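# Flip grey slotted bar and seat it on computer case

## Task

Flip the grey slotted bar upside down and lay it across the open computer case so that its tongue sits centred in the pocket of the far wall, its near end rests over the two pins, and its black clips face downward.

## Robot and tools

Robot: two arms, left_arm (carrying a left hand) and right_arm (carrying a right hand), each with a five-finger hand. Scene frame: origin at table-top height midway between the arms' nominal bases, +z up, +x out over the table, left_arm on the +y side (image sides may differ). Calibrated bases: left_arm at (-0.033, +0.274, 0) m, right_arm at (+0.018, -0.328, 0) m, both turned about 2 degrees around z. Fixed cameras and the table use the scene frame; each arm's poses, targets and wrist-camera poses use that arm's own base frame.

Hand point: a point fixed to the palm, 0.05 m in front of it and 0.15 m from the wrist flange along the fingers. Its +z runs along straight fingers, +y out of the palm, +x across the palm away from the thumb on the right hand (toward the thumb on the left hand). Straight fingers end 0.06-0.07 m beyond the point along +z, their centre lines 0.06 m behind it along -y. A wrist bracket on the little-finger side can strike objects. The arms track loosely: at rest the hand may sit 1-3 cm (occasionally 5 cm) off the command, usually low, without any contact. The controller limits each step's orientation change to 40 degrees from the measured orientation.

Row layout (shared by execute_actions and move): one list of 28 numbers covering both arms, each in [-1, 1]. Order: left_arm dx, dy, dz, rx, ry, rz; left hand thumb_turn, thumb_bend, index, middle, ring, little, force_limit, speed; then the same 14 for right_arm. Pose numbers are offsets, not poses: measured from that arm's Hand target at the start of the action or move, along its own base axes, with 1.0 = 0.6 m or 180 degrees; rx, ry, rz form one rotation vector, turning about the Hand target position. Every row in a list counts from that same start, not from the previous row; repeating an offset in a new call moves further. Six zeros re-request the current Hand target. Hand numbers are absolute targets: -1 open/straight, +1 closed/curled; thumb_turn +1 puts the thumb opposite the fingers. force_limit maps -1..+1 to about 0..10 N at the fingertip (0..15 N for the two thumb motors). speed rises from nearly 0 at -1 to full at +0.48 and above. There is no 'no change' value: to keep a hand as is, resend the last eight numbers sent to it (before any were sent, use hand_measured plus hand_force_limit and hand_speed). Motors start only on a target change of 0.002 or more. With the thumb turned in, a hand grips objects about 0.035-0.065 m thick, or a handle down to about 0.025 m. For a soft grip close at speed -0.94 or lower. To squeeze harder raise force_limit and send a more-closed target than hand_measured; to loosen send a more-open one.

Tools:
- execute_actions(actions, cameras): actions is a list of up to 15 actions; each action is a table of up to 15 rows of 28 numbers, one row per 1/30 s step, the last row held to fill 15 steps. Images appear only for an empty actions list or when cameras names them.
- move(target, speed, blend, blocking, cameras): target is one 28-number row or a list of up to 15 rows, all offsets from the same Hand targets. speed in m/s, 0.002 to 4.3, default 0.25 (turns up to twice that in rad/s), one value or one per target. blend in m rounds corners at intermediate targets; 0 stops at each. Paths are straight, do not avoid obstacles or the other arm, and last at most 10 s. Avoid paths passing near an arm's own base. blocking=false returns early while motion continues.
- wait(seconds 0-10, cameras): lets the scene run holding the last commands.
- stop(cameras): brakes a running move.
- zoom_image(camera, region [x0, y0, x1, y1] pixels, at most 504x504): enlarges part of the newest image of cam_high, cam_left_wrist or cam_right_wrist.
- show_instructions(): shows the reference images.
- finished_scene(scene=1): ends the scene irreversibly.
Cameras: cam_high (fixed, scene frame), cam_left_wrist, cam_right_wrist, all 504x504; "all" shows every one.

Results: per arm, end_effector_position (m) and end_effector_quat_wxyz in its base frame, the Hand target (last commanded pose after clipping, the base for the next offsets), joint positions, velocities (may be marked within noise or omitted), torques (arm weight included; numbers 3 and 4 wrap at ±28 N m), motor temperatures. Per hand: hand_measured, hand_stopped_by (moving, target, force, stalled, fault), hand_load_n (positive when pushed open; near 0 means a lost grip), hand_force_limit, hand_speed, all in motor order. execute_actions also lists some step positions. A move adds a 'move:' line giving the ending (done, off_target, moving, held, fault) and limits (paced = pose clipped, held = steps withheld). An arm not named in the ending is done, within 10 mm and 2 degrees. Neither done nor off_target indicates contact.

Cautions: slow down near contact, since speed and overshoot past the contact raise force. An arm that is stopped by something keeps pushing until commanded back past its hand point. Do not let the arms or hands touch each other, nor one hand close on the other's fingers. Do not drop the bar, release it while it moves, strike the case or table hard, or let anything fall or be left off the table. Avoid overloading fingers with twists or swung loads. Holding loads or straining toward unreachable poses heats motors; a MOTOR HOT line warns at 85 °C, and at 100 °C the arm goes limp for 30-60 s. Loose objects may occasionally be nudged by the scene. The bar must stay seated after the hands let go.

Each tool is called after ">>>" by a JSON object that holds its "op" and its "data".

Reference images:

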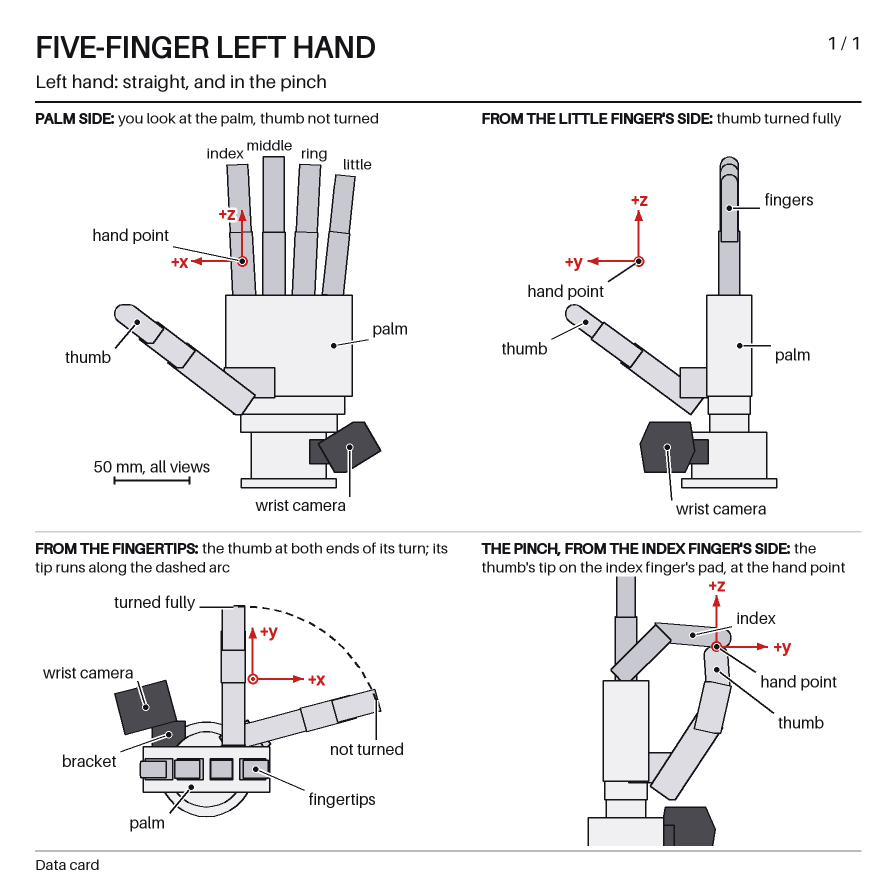

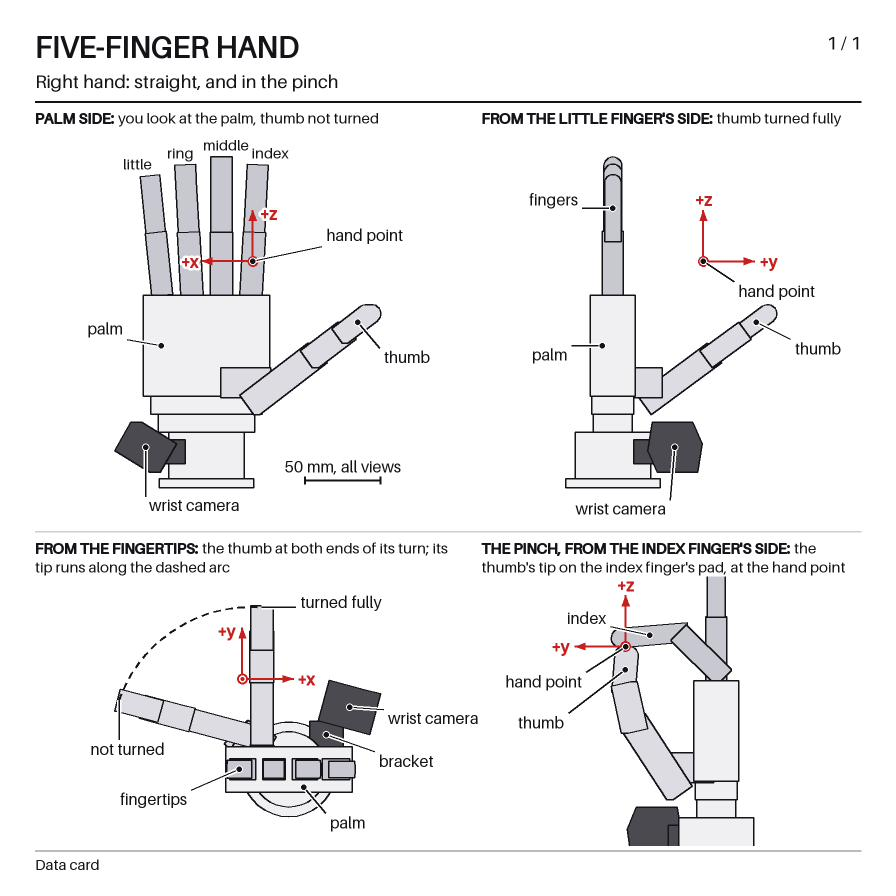

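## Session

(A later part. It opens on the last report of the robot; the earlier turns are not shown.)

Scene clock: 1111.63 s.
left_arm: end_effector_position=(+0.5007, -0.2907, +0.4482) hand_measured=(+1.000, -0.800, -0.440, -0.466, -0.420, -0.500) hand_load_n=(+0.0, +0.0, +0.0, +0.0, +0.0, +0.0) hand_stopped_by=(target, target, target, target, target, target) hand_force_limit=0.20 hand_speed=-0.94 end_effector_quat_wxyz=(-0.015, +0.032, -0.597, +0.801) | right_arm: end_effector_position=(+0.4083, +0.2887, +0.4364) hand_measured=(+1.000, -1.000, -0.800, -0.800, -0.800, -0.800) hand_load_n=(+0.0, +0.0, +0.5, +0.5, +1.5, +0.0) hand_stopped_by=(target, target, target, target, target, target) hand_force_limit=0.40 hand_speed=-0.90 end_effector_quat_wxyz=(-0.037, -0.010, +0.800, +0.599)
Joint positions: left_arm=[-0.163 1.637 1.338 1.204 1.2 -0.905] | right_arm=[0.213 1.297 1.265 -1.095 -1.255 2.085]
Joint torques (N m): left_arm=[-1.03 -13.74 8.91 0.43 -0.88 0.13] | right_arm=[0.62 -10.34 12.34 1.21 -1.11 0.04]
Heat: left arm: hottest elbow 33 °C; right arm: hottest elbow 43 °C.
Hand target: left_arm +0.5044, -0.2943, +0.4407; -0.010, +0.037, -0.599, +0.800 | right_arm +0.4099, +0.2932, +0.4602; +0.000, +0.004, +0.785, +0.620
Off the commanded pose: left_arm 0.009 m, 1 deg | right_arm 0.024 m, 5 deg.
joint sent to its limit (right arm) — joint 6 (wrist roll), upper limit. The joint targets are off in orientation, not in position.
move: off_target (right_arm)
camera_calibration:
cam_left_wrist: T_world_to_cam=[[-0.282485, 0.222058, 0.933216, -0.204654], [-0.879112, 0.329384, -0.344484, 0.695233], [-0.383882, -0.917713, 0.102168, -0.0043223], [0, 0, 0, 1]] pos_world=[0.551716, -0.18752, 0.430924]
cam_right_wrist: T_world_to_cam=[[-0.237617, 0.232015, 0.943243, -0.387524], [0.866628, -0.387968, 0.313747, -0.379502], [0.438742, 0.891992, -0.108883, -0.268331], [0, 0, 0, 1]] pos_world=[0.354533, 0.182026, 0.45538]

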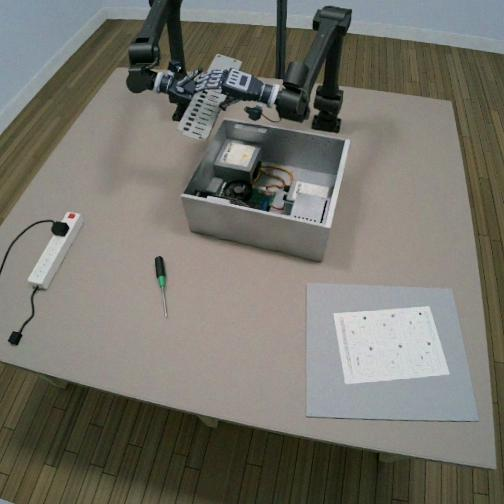

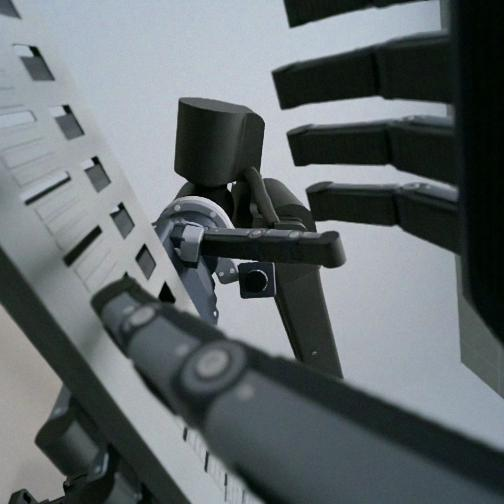

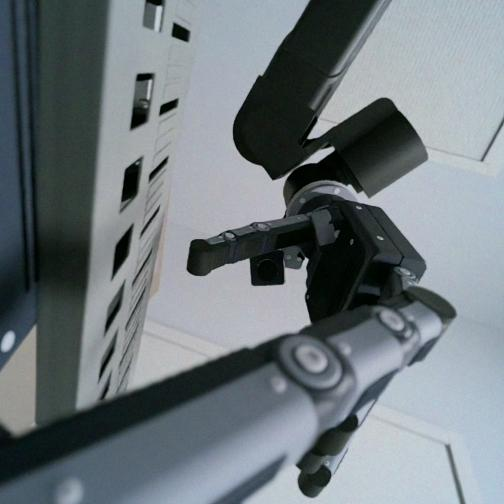

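>>> {"op": "zoom_image", "data": {"camera": "cam_high", "region": [170, 50, 250, 150]}}

>>> {"op": "zoom_image", "data": {"camera": "cam_left_wrist", "region": [0, 0, 380, 504]}}

>>> {"op": "zoom_image", "data": {"camera": "cam_right_wrist", "region": [0, 0, 504, 504]}}

Scaled by 5.040.

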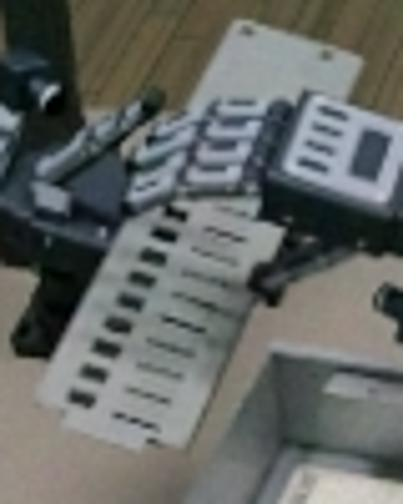

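Scaled by 1.000.

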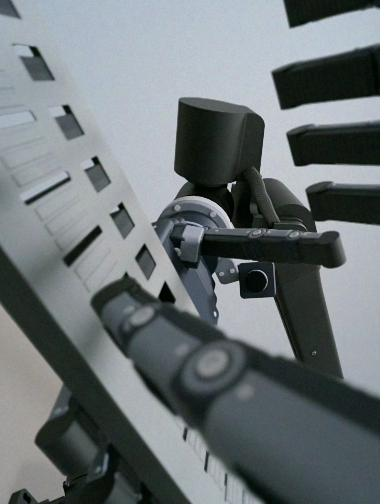

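Scaled by 1.000.

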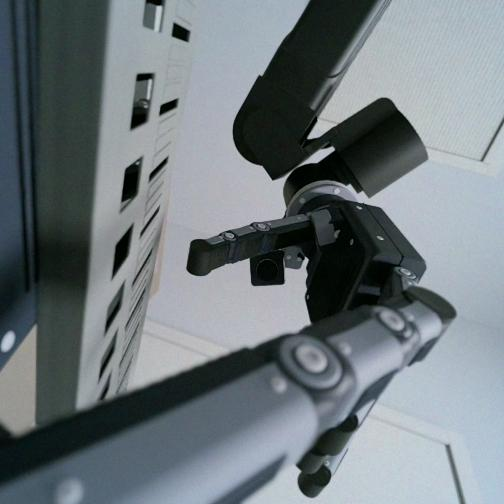

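>>> {"op": "zoom_image", "data": {"camera": "cam_right_wrist", "region": [0, 0, 250, 250]}}

>>> {"op": "zoom_image", "data": {"camera": "cam_right_wrist", "region": [0, 220, 250, 470]}}

Scaled by 2.016.

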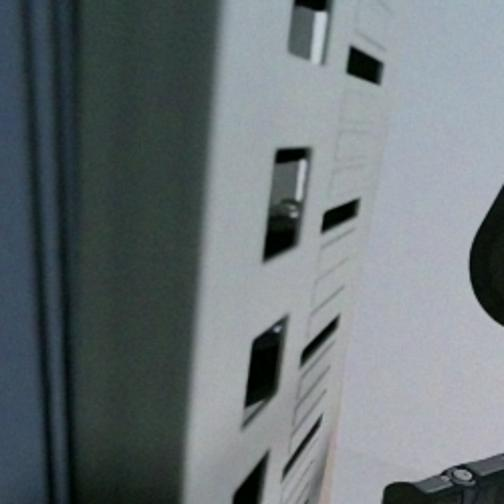

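Scaled by 2.016.

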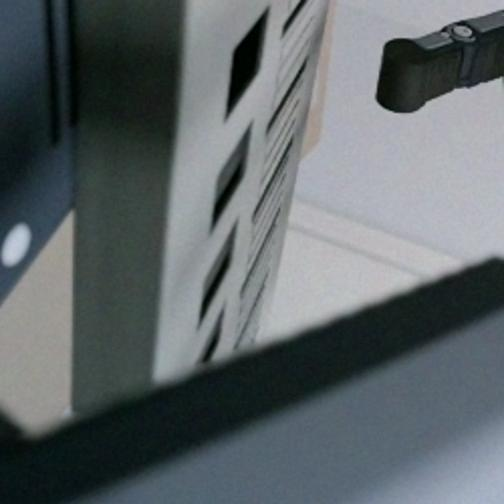

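>>> {"op": "move", "data": {"target": [[-0.003, 0.107, 0.08, 0, 0, 0, 1, -0.8, -0.44, -0.466, -0.42, -0.5, 0.2, -0.94, 0, 0, 0, 0, 0, 0, 1, -1, -0.8, -0.8, -0.8, -0.8, 0.4, -0.9],[0.0215, 0.06, 0.13, 0.2045, 0.0023, -0.0245, 1, -1, -0.85, -0.85, -0.85, -0.85, 0.2, 0, 0, 0, 0, 0, 0, 0, 1, -1, -0.8, -0.8, -0.8, -0.8, 0.4, -0.9]], "speed": 0.08, "cameras": ["all"]}}

>>> {"op": "zoom_image", "data": {"camera": "cam_high", "region": [150, 20, 300, 170]}}

Scene clock: 1207.73 s.
left_arm: end_effector_position=(+0.5157, -0.2548, +0.5149) hand_measured=(+1.000, -1.000, -0.850, -0.850, -0.850, -0.850) hand_load_n=(+0.0, +0.0, +0.0, +0.0, -0.5, +0.0) hand_stopped_by=(target, target, target, target, target, target) hand_force_limit=0.20 hand_speed=0.00 end_effector_quat_wxyz=(+0.000, -0.034, +0.813, -0.581) | right_arm: end_effector_position=(+0.4083, +0.2887, +0.4364) hand_measured=(+1.000, -1.000, -0.800, -0.800, -0.800, -0.800) hand_load_n=(+0.0, +0.0, +0.0, +0.5, +2.0, +0.0) hand_stopped_by=(target, target, target, target, target, target) hand_force_limit=0.40 hand_speed=-0.90 end_effector_quat_wxyz=(-0.037, -0.010, +0.800, +0.599)
Joint positions: left_arm=[-0.162 1.895 2.54 -1.685 1.184 0.963] | right_arm=[0.213 1.297 1.265 -1.095 -1.255 2.085]
Joint torques (N m): left_arm=[-1.08 -16.21 11.15 0.72 0.66 0.16] | right_arm=[-0.44 -10.29 12.3 1.29 -1.2 -0.01]
Heat: left arm: hottest elbow 33 °C; right arm: hottest elbow 44 °C.
Hand target: left_arm +0.5173, -0.2583, +0.5189; -0.011, -0.012, +0.822, -0.570 | right_arm +0.4099, +0.2932, +0.4602; +0.000, +0.004, +0.785, +0.620
Off the commanded pose: left_arm 0.005 m, 3 deg | right_arm 0.024 m, 5 deg.
joint sent to its limit (left arm) — joint 4 (wrist pitch), lower limit. The joint targets are off in orientation, not in position.
joint sent to its limit (right arm) — joint 6 (wrist roll), upper limit. The joint targets are off in orientation, not in position.
move: off_target (left_arm, right_arm); target 2's new numbers were sent with left_arm's hand 0.005 m and 3 deg from that target
camera_calibration:
cam_left_wrist: T_world_to_cam=[[-0.242844, -0.357139, 0.90193, -0.422573], [-0.875395, 0.481298, -0.0451193, 0.602193], [-0.417983, -0.800502, -0.429518, 0.348848], [0, 0, 0, 1]] pos_world=[0.57035, -0.161497, 0.558138]
cam_right_wrist: T_world_to_cam=[[-0.237617, 0.232015, 0.943243, -0.387524], [0.866628, -0.387968, 0.313747, -0.379502], [0.438742, 0.891992, -0.108883, -0.268331], [0, 0, 0, 1]] pos_world=[0.354533, 0.182026, 0.45538]

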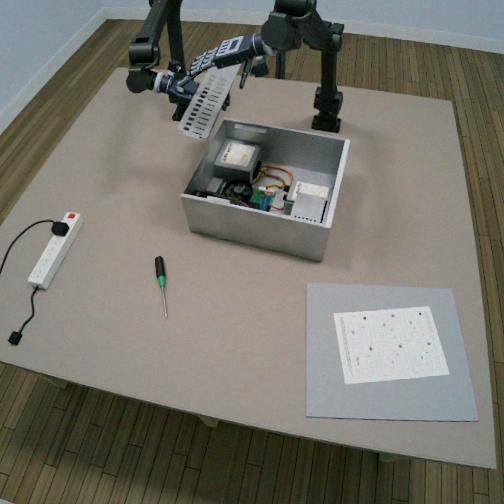

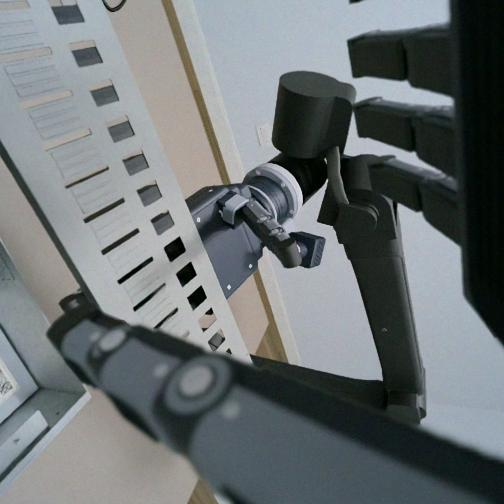

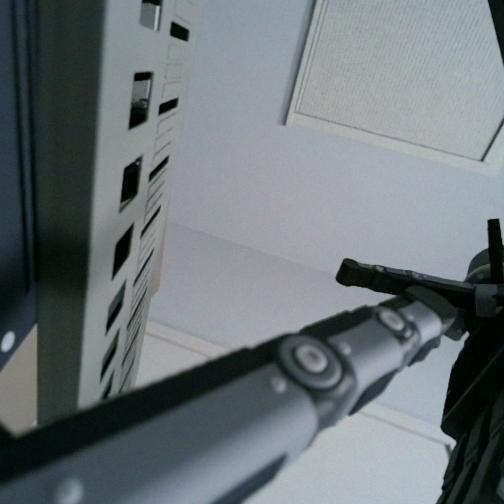

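Scaled by 3.360.

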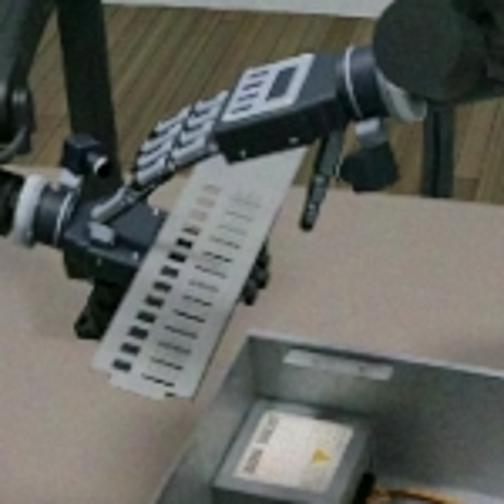

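>>> {"op": "zoom_image", "data": {"camera": "cam_left_wrist", "region": [0, 0, 280, 360]}}

Scaled by 1.400.

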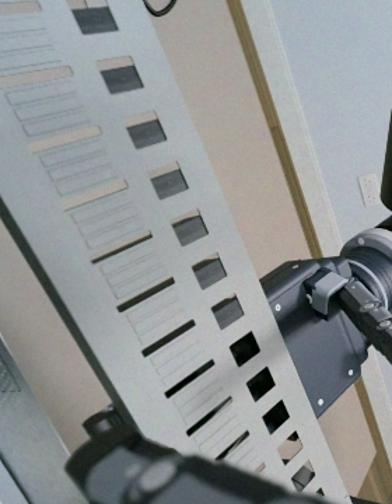

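>>> {"op": "move", "data": {"target": [0.0037, -0.0865, -0.168, 0, 0.0048, 0.0045, 1, -1, -0.85, -0.85, -0.85, -0.85, 0.2, 0, 0, 0, 0, 0, 0, 0, 1, -1, -0.8, -0.8, -0.8, -0.8, 0.4, -0.9], "speed": 0.08, "cameras": ["all"]}}

>>> {"op": "zoom_image", "data": {"camera": "cam_high", "region": [150, 20, 300, 170]}}

>>> {"op": "zoom_image", "data": {"camera": "cam_left_wrist", "region": [0, 0, 360, 360]}}

Scene clock: 1245.33 s.
left_arm: end_effector_position=(+0.5213, -0.3066, +0.4155) hand_measured=(+1.000, -1.000, -0.850, -0.850, -0.850, -0.850) hand_load_n=(+0.0, +0.0, +0.0, +0.0, +0.0, +0.0) hand_stopped_by=(target, target, target, target, target, target) hand_force_limit=0.20 hand_speed=0.00 end_effector_quat_wxyz=(-0.015, -0.024, +0.822, -0.569) | right_arm: end_effector_position=(+0.4083, +0.2887, +0.4364) hand_measured=(+1.000, -1.000, -0.800, -0.800, -0.800, -0.800) hand_load_n=(+0.0, +0.0, +0.0, +0.5, +2.0, +0.0) hand_stopped_by=(target, target, target, target, target, target) hand_force_limit=0.40 hand_speed=-0.90 end_effector_quat_wxyz=(-0.037, -0.010, +0.800, +0.599)
Joint positions: left_arm=[-0.255 1.781 2.082 -1.276 1.131 0.873] | right_arm=[0.213 1.297 1.265 -1.095 -1.255 2.085]
Joint torques (N m): left_arm=[-0.97 -18.2 8.88 1.7 0.6 -0.06] | right_arm=[0.15 -9.99 12.16 1.1 -1.17 0.01]
Heat: left arm: hottest elbow 35 °C; right arm: hottest elbow 44 °C.
Hand target: left_arm +0.5195, -0.3102, +0.4180; -0.013, -0.023, +0.821, -0.570 | right_arm +0.4099, +0.2932, +0.4602; +0.000, +0.004, +0.785, +0.620
Off the commanded pose: left_arm 0.005 m, 0 deg | right_arm 0.024 m, 5 deg.
joint sent to its limit (right arm) — joint 6 (wrist roll), upper limit. The joint targets are off in orientation, not in position.
move: off_target (right_arm)
camera_calibration:
cam_left_wrist: T_world_to_cam=[[-0.244733, -0.374364, 0.894403, -0.351284], [-0.85863, 0.512183, -0.0205636, 0.618084], [-0.450399, -0.772995, -0.446788, 0.299496], [0, 0, 0, 1]] pos_world=[0.579627, -0.216571, 0.460711]
cam_right_wrist: T_world_to_cam=[[-0.237617, 0.232015, 0.943243, -0.387524], [0.866628, -0.387968, 0.313747, -0.379502], [0.438742, 0.891992, -0.108883, -0.268331], [0, 0, 0, 1]] pos_world=[0.354533, 0.182026, 0.45538]

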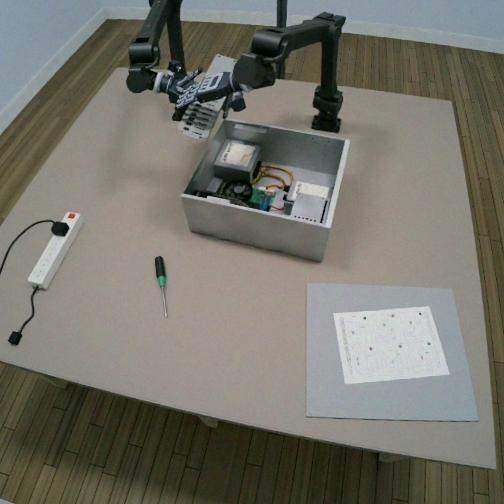

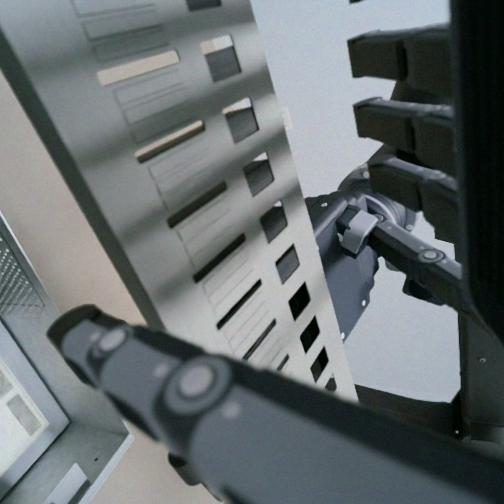

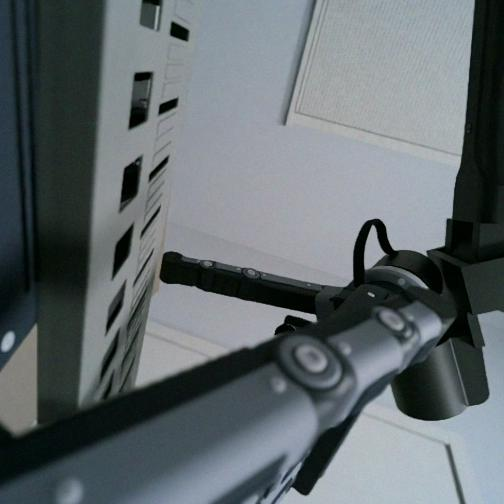

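Scaled by 3.360.

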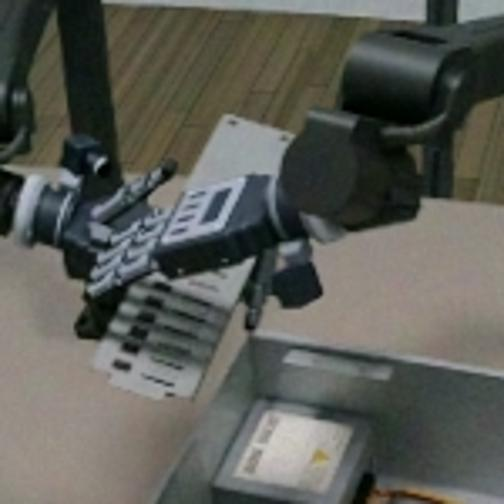

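Scaled by 1.400.

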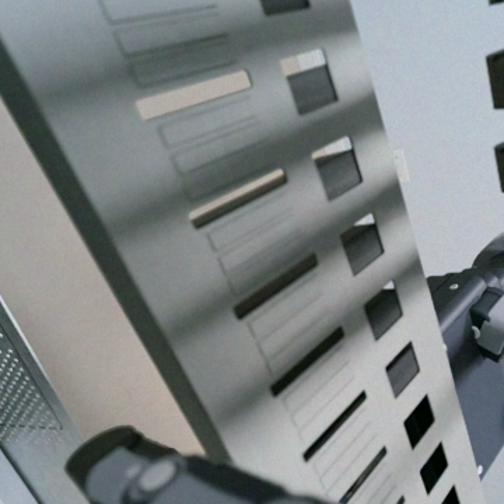

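>>> {"op": "move", "data": {"target": [-0.0087, -0.0177, -0.0378, 0, 0, 0, 1, -1, -0.85, -0.85, -0.85, -0.85, 0.2, 0, 0, 0, 0, 0, 0, 0, 1, -1, -0.8, -0.8, -0.8, -0.8, 0.4, -0.9], "speed": 0.05, "cameras": ["all"]}}

>>> {"op": "zoom_image", "data": {"camera": "cam_high", "region": [150, 20, 300, 170]}}

>>> {"op": "zoom_image", "data": {"camera": "cam_left_wrist", "region": [0, 0, 360, 360]}}

Scene clock: 1260.87 s.
left_arm: end_effector_position=(+0.5163, -0.3171, +0.3932) hand_measured=(+1.000, -1.000, -0.850, -0.850, -0.850, -0.850) hand_load_n=(+0.0, +0.0, +0.0, +0.0, +0.0, +0.0) hand_stopped_by=(target, target, target, target, target, target) hand_force_limit=0.20 hand_speed=0.00 end_effector_quat_wxyz=(-0.014, -0.024, +0.822, -0.569) | right_arm: end_effector_position=(+0.4083, +0.2887, +0.4364) hand_measured=(+1.000, -1.000, -0.800, -0.800, -0.800, -0.800) hand_load_n=(+0.0, +0.0, +0.0, +0.5, +1.5, +0.0) hand_stopped_by=(target, target, target, target, target, target) hand_force_limit=0.40 hand_speed=-0.90 end_effector_quat_wxyz=(-0.037, -0.010, +0.800, +0.599)
Joint positions: left_arm=[-0.275 1.748 1.972 -1.164 1.119 0.835] | right_arm=[0.213 1.297 1.265 -1.095 -1.255 2.085]
Joint torques (N m): left_arm=[-1.03 -18.08 8.99 1.74 0.54 -0.06] | right_arm=[0.32 -10.7 12.3 1.17 -1.16 -0.01]
Heat: left arm: hottest elbow 35 °C; right arm: hottest elbow 44 °C.
Hand target: left_arm +0.5143, -0.3208, +0.3953; -0.013, -0.023, +0.821, -0.570 | right_arm +0.4099, +0.2932, +0.4602; +0.000, +0.004, +0.785, +0.620
Off the commanded pose: left_arm 0.005 m, 0 deg | right_arm 0.024 m, 5 deg.
joint sent to its limit (right arm) — joint 6 (wrist roll), upper limit. The joint targets are off in orientation, not in position.
move: off_target (right_arm)
camera_calibration:
cam_left_wrist: T_world_to_cam=[[-0.245265, -0.374153, 0.894346, -0.336077], [-0.858691, 0.512052, -0.0212677, 0.618972], [-0.449994, -0.773183, -0.44687, 0.279001], [0, 0, 0, 1]] pos_world=[0.574627, -0.226971, 0.43841]
cam_right_wrist: T_world_to_cam=[[-0.237617, 0.232015, 0.943243, -0.387524], [0.866628, -0.387968, 0.313747, -0.379502], [0.438742, 0.891992, -0.108883, -0.268331], [0, 0, 0, 1]] pos_world=[0.354533, 0.182026, 0.45538]

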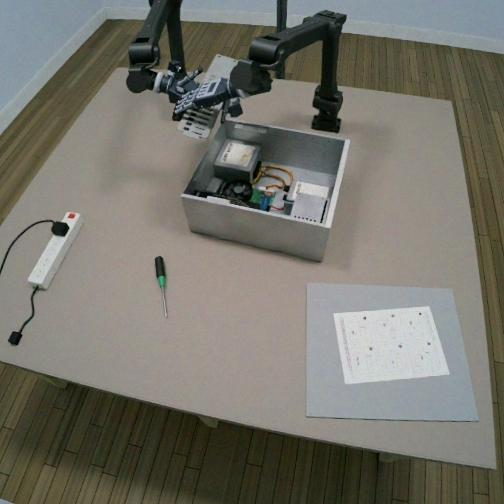

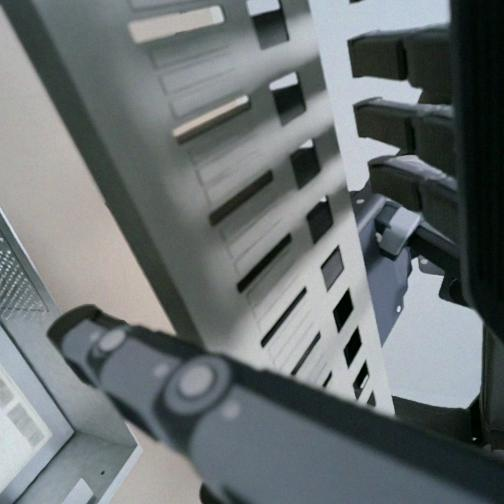

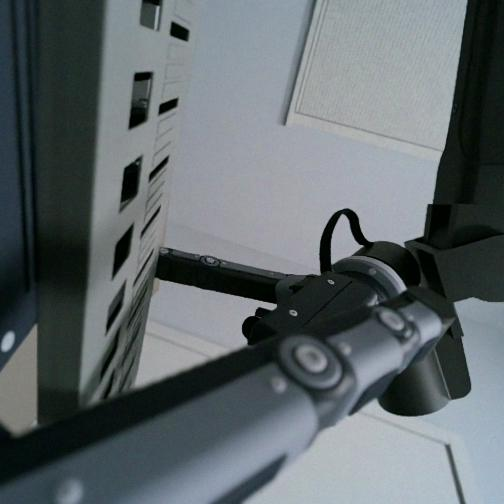

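Scaled by 3.360.

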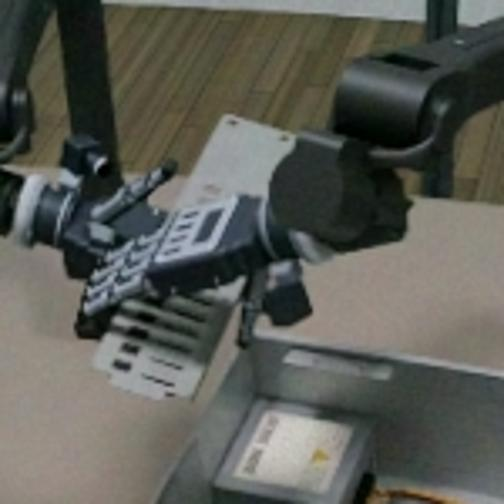

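Scaled by 1.400.

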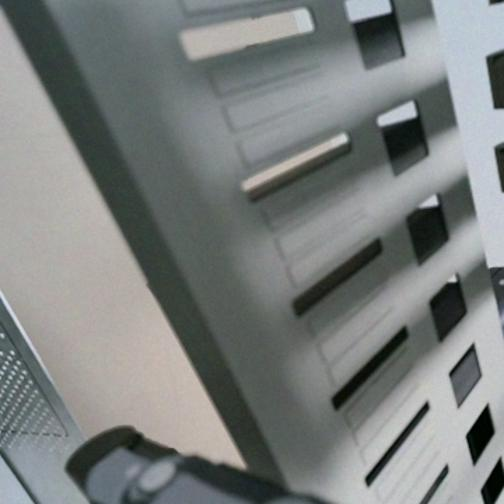

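>>> {"op": "move", "data": {"target": [-0.002, 0.003, 0.016, 0, 0, 0, 1, -1, -0.85, -0.85, -0.85, -0.85, 0.2, 0, 0, 0, 0, 0, 0, 0, 1, -1, -0.8, -0.8, -0.8, -0.8, 0.4, -0.9], "speed": 0.05}}

Scene clock: 1274.17 s.
left_arm: end_effector_position=(+0.5163, -0.3171, +0.3932) hand_measured=(+1.000, -1.000, -0.850, -0.850, -0.850, -0.850) hand_load_n=(+0.0, +0.0, +0.0, +0.0, +0.0, +0.0) hand_stopped_by=(target, target, target, target, target, target) hand_force_limit=0.20 hand_speed=0.00 end_effector_quat_wxyz=(-0.014, -0.024, +0.822, -0.569) | right_arm: end_effector_position=(+0.4083, +0.2887, +0.4364) hand_measured=(+1.000, -1.000, -0.800, -0.800, -0.800, -0.800) hand_load_n=(+0.0, +0.0, +0.0, +0.0, +2.0, +0.0) hand_stopped_by=(target, target, target, target, target, target) hand_force_limit=0.40 hand_speed=-0.90 end_effector_quat_wxyz=(-0.037, -0.010, +0.800, +0.599)
Joint positions: left_arm=[-0.275 1.748 1.972 -1.164 1.119 0.834] | right_arm=[0.213 1.297 1.265 -1.095 -1.255 2.085]
Joint torques (N m): left_arm=[-1.14 -18.02 11.45 0.84 0.62 -0.04] | right_arm=[0.09 -10.64 12.31 1.16 -1.16 -0.02]
Heat: left arm: hottest elbow 34 °C; right arm: hottest elbow 44 °C.
Hand target: left_arm +0.5131, -0.3190, +0.4049; -0.013, -0.023, +0.821, -0.570 | right_arm +0.4099, +0.2932, +0.4602; +0.000, +0.004, +0.785, +0.620
Off the commanded pose: left_arm 0.012 m, 0 deg | right_arm 0.024 m, 5 deg.
joint sent to its limit (right arm) — joint 6 (wrist roll), upper limit. The joint targets are off in orientation, not in position.
move: off_target (left_arm, right_arm)

>>> {"op": "move", "data": {"target": [[0, 0.01, 0.05, 0, 0, 0, 1, -1, -0.85, -0.85, -0.85, -0.85, 0.2, 0, 0, 0, 0, 0, 0, 0, 1, -1, -0.8, -0.8, -0.8, -0.8, 0.4, -0.9],[-0.001, -0.004, -0.0057, 0, 0, 0, 1, -1, -0.85, -0.85, -0.85, -0.85, 0.2, 0, 0, 0, 0, 0, 0, 0, 1, -1, -0.8, -0.8, -0.8, -0.8, 0.4, -0.9]], "speed": 0.05}}

Scene clock: 1279.50 s.
left_arm: end_effector_position=(+0.5149, -0.3170, +0.3986) hand_measured=(+1.000, -1.000, -0.850, -0.850, -0.850, -0.850) hand_load_n=(+0.0, +0.0, +0.0, +0.0, +0.0, +0.0) hand_stopped_by=(target, target, target, target, target, target) hand_force_limit=0.20 hand_speed=0.00 end_effector_quat_wxyz=(-0.014, -0.025, +0.822, -0.568) | right_arm: end_effector_position=(+0.4083, +0.2887, +0.4364) hand_measured=(+1.000, -1.000, -0.800, -0.800, -0.800, -0.800) hand_load_n=(+0.0, +0.0, +0.0, +0.5, +2.0, +0.0) hand_stopped_by=(target, target, target, target, target, target) hand_force_limit=0.40 hand_speed=-0.90 end_effector_quat_wxyz=(-0.037, -0.010, +0.800, +0.599)
Joint positions: left_arm=[-0.276 1.747 1.985 -1.177 1.117 0.831] | right_arm=[0.213 1.297 1.265 -1.095 -1.255 2.085]
Joint torques (N m): left_arm=[-1.2 -18.02 9.1 1.83 0.59 -0.08] | right_arm=[0.38 -10.64 12.21 1.36 -1.16 0.02]
Heat: left arm: hottest elbow 34 °C; right arm: hottest elbow 44 °C.
Hand target: left_arm +0.5125, -0.3214, +0.4016; -0.013, -0.023, +0.821, -0.570 | right_arm +0.4099, +0.2932, +0.4602; +0.000, +0.004, +0.785, +0.620
Off the commanded pose: left_arm 0.006 m, 0 deg | right_arm 0.024 m, 5 deg.
joint sent to its limit (right arm) — joint 6 (wrist roll), upper limit. The joint targets are off in orientation, not in position.
move: off_target (right_arm)

>>> {"op": "move", "data": {"target": [[0, -0.004, 0.04, 0, 0, 0, 1, -1, -0.85, -0.85, -0.85, -0.85, 0.2, 0, 0, 0, 0, 0, 0, 0, 1, -1, -0.8, -0.8, -0.8, -0.8, 0.4, -0.9],[0, -0.0085, 0.002, 0, 0, 0, 1, -1, -0.85, -0.85, -0.85, -0.85, 0.2, 0, 0, 0, 0, 0, 0, 0, 1, -1, -0.8, -0.8, -0.8, -0.8, 0.4, -0.9]], "speed": 0.05, "cameras": ["cam_left_wrist", "cam_right_wrist"]}}

>>> {"op": "zoom_image", "data": {"camera": "cam_left_wrist", "region": [0, 0, 360, 360]}}

Scene clock: 1286.97 s.
left_arm: end_effector_position=(+0.5139, -0.3217, +0.4015) hand_measured=(+1.000, -1.000, -0.850, -0.850, -0.850, -0.850) hand_load_n=(+0.0, +0.0, +0.0, -0.5, +0.0, +0.0) hand_stopped_by=(target, target, target, target, target, target) hand_force_limit=0.20 hand_speed=0.00 end_effector_quat_wxyz=(-0.013, -0.024, +0.822, -0.569) | right_arm: end_effector_position=(+0.4083, +0.2887, +0.4364) hand_measured=(+1.000, -1.000, -0.800, -0.800, -0.800, -0.800) hand_load_n=(+0.0, +0.0, +0.5, +0.5, +2.0, +0.0) hand_stopped_by=(target, target, target, target, target, target) hand_force_limit=0.40 hand_speed=-0.90 end_effector_quat_wxyz=(-0.037, -0.010, +0.800, +0.599)
Joint positions: left_arm=[-0.284 1.745 1.989 -1.166 1.112 0.815] | right_arm=[0.213 1.297 1.265 -1.095 -1.255 2.085]
Joint torques (N m): left_arm=[-1.26 -17.79 9.18 1.84 0.56 -0.06] | right_arm=[0.03 -10.52 12.22 1.09 -1.17 -0.03]
Heat: left arm: hottest elbow 34 °C; right arm: hottest elbow 44 °C.
Hand target: left_arm +0.5124, -0.3266, +0.4027; -0.013, -0.023, +0.821, -0.570 | right_arm +0.4099, +0.2932, +0.4602; +0.000, +0.004, +0.785, +0.620
Off the commanded pose: left_arm 0.005 m, 0 deg | right_arm 0.024 m, 5 deg.
joint sent to its limit (right arm) — joint 6 (wrist roll), upper limit. The joint targets are off in orientation, not in position.
move: off_target (right_arm)
camera_calibration:
cam_left_wrist: T_world_to_cam=[[-0.245413, -0.375161, 0.893883, -0.345879], [-0.859646, 0.510425, -0.0217887, 0.619536], [-0.448086, -0.77377, -0.447771, 0.277232], [0, 0, 0, 1]] pos_world=[0.571923, -0.231473, 0.446811]
cam_right_wrist: T_world_to_cam=[[-0.237617, 0.232015, 0.943243, -0.387524], [0.866628, -0.387968, 0.313747, -0.379502], [0.438742, 0.891992, -0.108883, -0.268331], [0, 0, 0, 1]] pos_world=[0.354533, 0.182026, 0.45538]
Images, in order (width x height): cam_left_wrist 504x504, cam_right_wrist 504x504.

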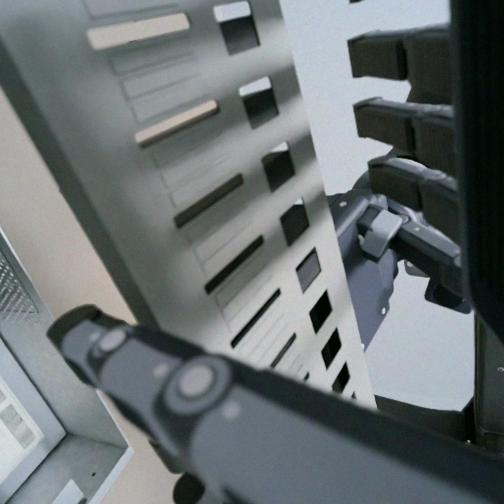

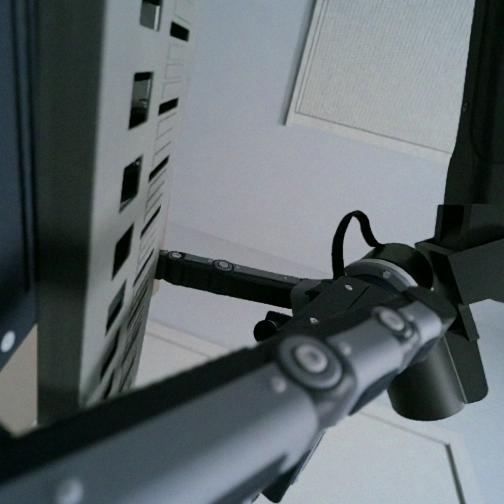

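Scaled by 1.400.

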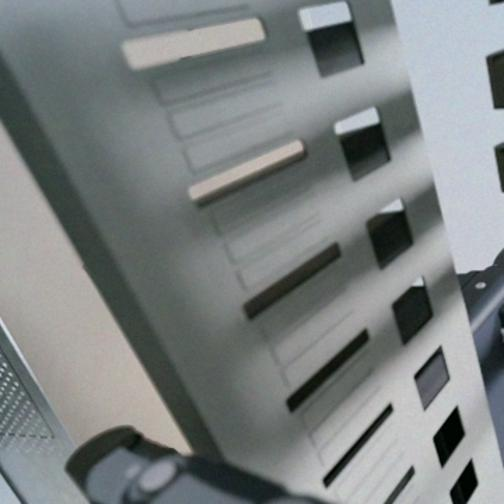

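>>> {"op": "move", "data": {"target": [0, 0, 0, 0, 0, 0, 1, -1, -0.3, -0.3, -0.3, -0.3, -0.5, -0.92, 0, 0, 0, 0, 0, 0, 1, -1, -0.8, -0.8, -0.8, -0.8, 0.4, -0.9], "cameras": ["cam_left_wrist", "cam_right_wrist"]}}

>>> {"op": "zoom_image", "data": {"camera": "cam_left_wrist", "region": [0, 0, 504, 504]}}

Scene clock: 1292.43 s.
left_arm: end_effector_position=(+0.5142, -0.3235, +0.4021) hand_measured=(+1.000, -1.000, -0.380, -0.374, -0.372, -0.358) hand_load_n=(+2.5, +1.5, +2.0, +3.5, +2.0, +3.0) hand_stopped_by=(target, target, force, force, force, force) hand_force_limit=-0.50 hand_speed=-0.92 end_effector_quat_wxyz=(-0.012, -0.021, +0.821, -0.570) | right_arm: end_effector_position=(+0.4083, +0.2887, +0.4364) hand_measured=(+1.000, -1.000, -0.800, -0.800, -0.800, -0.800) hand_load_n=(+0.0, +0.0, +0.5, +1.0, +1.5, +0.0) hand_stopped_by=(target, target, target, target, target, target) hand_force_limit=0.40 hand_speed=-0.90 end_effector_quat_wxyz=(-0.037, -0.010, +0.800, +0.599)
Joint positions: left_arm=[-0.287 1.745 1.989 -1.158 1.112 0.814] | right_arm=[0.213 1.297 1.265 -1.095 -1.255 2.085]
Joint torques (N m): left_arm=[-0.97 -17.79 9.16 1.51 0.56 -0.04] | right_arm=[-0.15 -9.82 12.29 1.05 -1.16 0.02]
Heat: left arm: hottest elbow 34 °C; right arm: hottest elbow 44 °C.
Hand target: left_arm +0.5123, -0.3266, +0.4027; -0.013, -0.023, +0.821, -0.570 | right_arm +0.4099, +0.2932, +0.4602; +0.000, +0.004, +0.785, +0.620
Off the commanded pose: left_arm 0.004 m, 0 deg | right_arm 0.024 m, 5 deg.
joint sent to its limit (right arm) — joint 6 (wrist roll), upper limit. The joint targets are off in orientation, not in position.
move: off_target (right_arm)
camera_calibration:
cam_left_wrist: T_world_to_cam=[[-0.251782, -0.372302, 0.893307, -0.342563], [-0.85825, 0.51245, -0.028328, 0.623382], [-0.447228, -0.773813, -0.448554, 0.276059], [0, 0, 0, 1]] pos_world=[0.572228, -0.233371, 0.4475]
cam_right_wrist: T_world_to_cam=[[-0.237617, 0.232015, 0.943243, -0.387524], [0.866628, -0.387968, 0.313747, -0.379502], [0.438742, 0.891992, -0.108883, -0.268331], [0, 0, 0, 1]] pos_world=[0.354533, 0.182026, 0.45538]
Images, in order (width x height): cam_left_wrist 504x504, cam_right_wrist 504x504.

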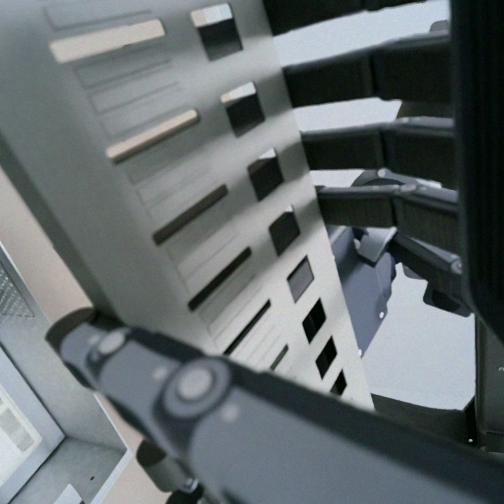

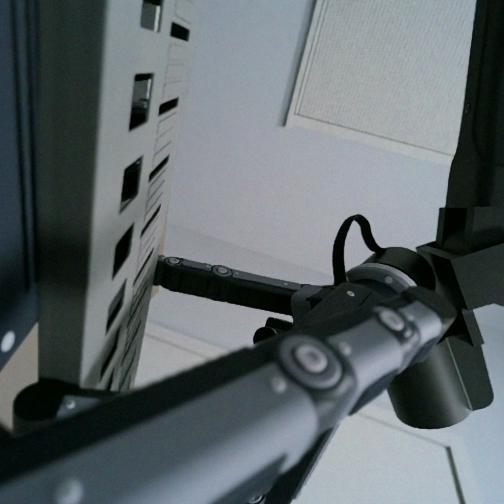

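Scaled by 1.000.

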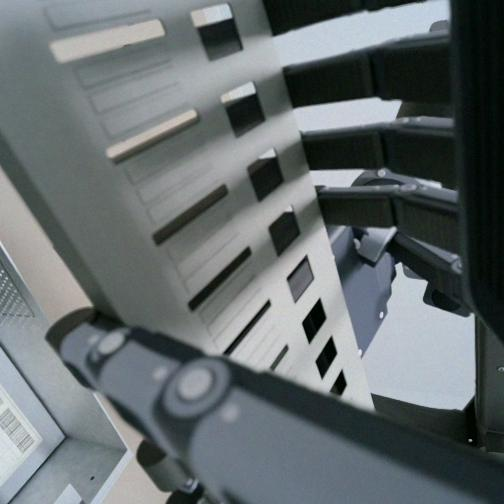

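>>> {"op": "move", "data": {"target": [0, 0, 0, 0, 0, 0, 1, -1, -0.2, -0.2, -0.2, -0.2, 0.4, -0.94, 0, 0, 0, 0, 0, 0, 1, -1, -0.8, -0.8, -0.8, -0.8, 0.4, -0.9]}}

Scene clock: 1295.40 s.
left_arm: end_effector_position=(+0.5144, -0.3235, +0.4021) hand_measured=(+1.000, -1.000, -0.356, -0.354, -0.342, -0.322) hand_load_n=(+8.5, +4.5, +7.5, +5.0, +7.5, +7.5) hand_stopped_by=(target, target, force, force, force, force) hand_force_limit=0.40 hand_speed=-0.94 end_effector_quat_wxyz=(-0.011, -0.021, +0.821, -0.570) | right_arm: end_effector_position=(+0.4083, +0.2887, +0.4364) hand_measured=(+1.000, -1.000, -0.800, -0.800, -0.800, -0.800) hand_load_n=(+0.0, +0.0, +1.0, +0.5, +1.5, +0.0) hand_stopped_by=(target, target, target, target, target, target) hand_force_limit=0.40 hand_speed=-0.90 end_effector_quat_wxyz=(-0.037, -0.010, +0.800, +0.599)
Joint positions: left_arm=[-0.287 1.745 1.989 -1.157 1.112 0.814] | right_arm=[0.213 1.297 1.265 -1.095 -1.255 2.085]
Joint torques (N m): left_arm=[-1.08 -17.67 9.14 1.5 0.56 -0.06] | right_arm=[-0.03 -10.64 12.4 1.11 -1.16 0.01]
Heat: left arm: hottest elbow 34 °C; right arm: hottest elbow 44 °C.
Hand target: left_arm +0.5123, -0.3266, +0.4027; -0.013, -0.022, +0.821, -0.570 | right_arm +0.4099, +0.2932, +0.4602; +0.000, +0.004, +0.785, +0.620
Off the commanded pose: left_arm 0.004 m, 0 deg | right_arm 0.024 m, 5 deg.
joint sent to its limit (right arm) — joint 6 (wrist roll), upper limit. The joint targets are off in orientation, not in position.
move: off_target (right_arm)

>>> {"op": "move", "data": {"target": [0.001, 0.008, 0.055, 0, 0, 0, 1, -1, -0.2, -0.2, -0.2, -0.2, 0.4, -0.94, 0, 0, 0, 0, 0, 0, 1, -1, -0.8, -0.8, -0.8, -0.8, 0.4, -0.9], "speed": 0.05, "cameras": ["all"]}}

>>> {"op": "zoom_image", "data": {"camera": "cam_high", "region": [150, 20, 300, 170]}}

Scene clock: 1300.47 s.
left_arm: end_effector_position=(+0.5092, -0.3213, +0.4158) hand_measured=(+1.000, -1.000, -0.356, -0.354, -0.342, -0.322) hand_load_n=(+9.0, +4.5, +7.5, +5.0, +7.5, +8.0) hand_stopped_by=(target, target, force, force, force, force) hand_force_limit=0.40 hand_speed=-0.94 end_effector_quat_wxyz=(-0.023, -0.030, +0.825, -0.564) | right_arm: end_effector_position=(+0.4076, +0.2887, +0.4378) hand_measured=(+1.000, -1.000, -0.800, -0.800, -0.800, -0.800) hand_load_n=(+0.0, +0.0, +0.5, +0.0, +0.0, +0.0) hand_stopped_by=(target, target, target, target, target, target) hand_force_limit=0.40 hand_speed=-0.90 end_effector_quat_wxyz=(-0.039, -0.011, +0.798, +0.602)
Joint positions: left_arm=[-0.287 1.761 2.056 -1.245 1.108 0.82] | right_arm=[0.213 1.297 1.265 -1.095 -1.263 2.085]
Joint torques (N m): left_arm=[-0.26 -16.85 14.39 0.79 0.97 -0.02] | right_arm=[0.44 -10.64 12.29 1.2 -0.79 0.03]
Heat: left arm: hottest elbow 34 °C; right arm: hottest elbow 44 °C.
Hand target: left_arm +0.5130, -0.3218, +0.4356; -0.013, -0.022, +0.821, -0.570 | right_arm +0.4099, +0.2932, +0.4602; +0.000, +0.004, +0.785, +0.620
Off the commanded pose: left_arm 0.020 m, 2 deg | right_arm 0.023 m, 5 deg.
joint sent to its limit (right arm) — joint 6 (wrist roll), upper limit. The joint targets are off in orientation, not in position.
move: off_target (left_arm, right_arm)
camera_calibration:
cam_left_wrist: T_world_to_cam=[[-0.226271, -0.38487, 0.894805, -0.372958], [-0.858884, 0.512161, 0.00310188, 0.605491], [-0.459478, -0.767832, -0.446446, 0.288965], [0, 0, 0, 1]] pos_world=[0.56843, -0.231773, 0.460853]
cam_right_wrist: T_world_to_cam=[[-0.23697, 0.224492, 0.945224, -0.388017], [0.86846, -0.387144, 0.309673, -0.37856], [0.435457, 0.894272, -0.103221, -0.269674], [0, 0, 0, 1]] pos_world=[0.354247, 0.181711, 0.456156]

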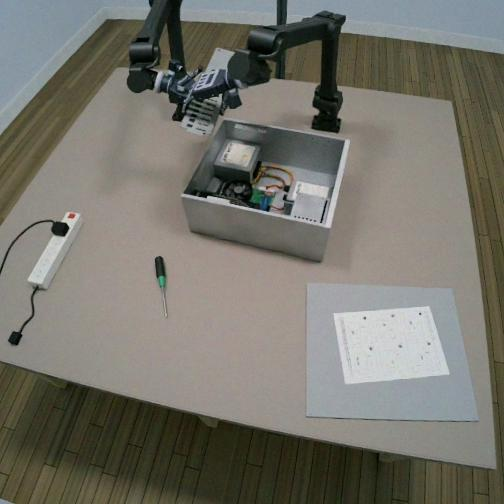

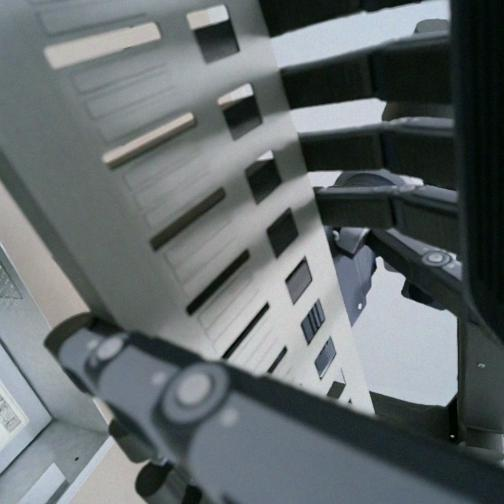

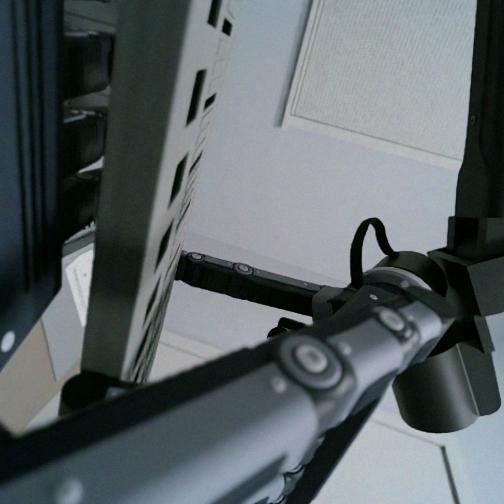

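Scaled by 3.360.

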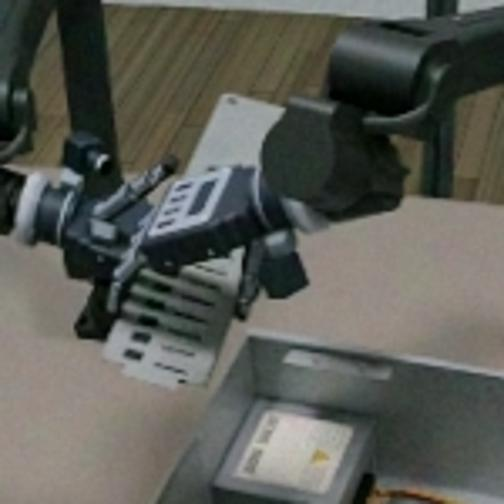

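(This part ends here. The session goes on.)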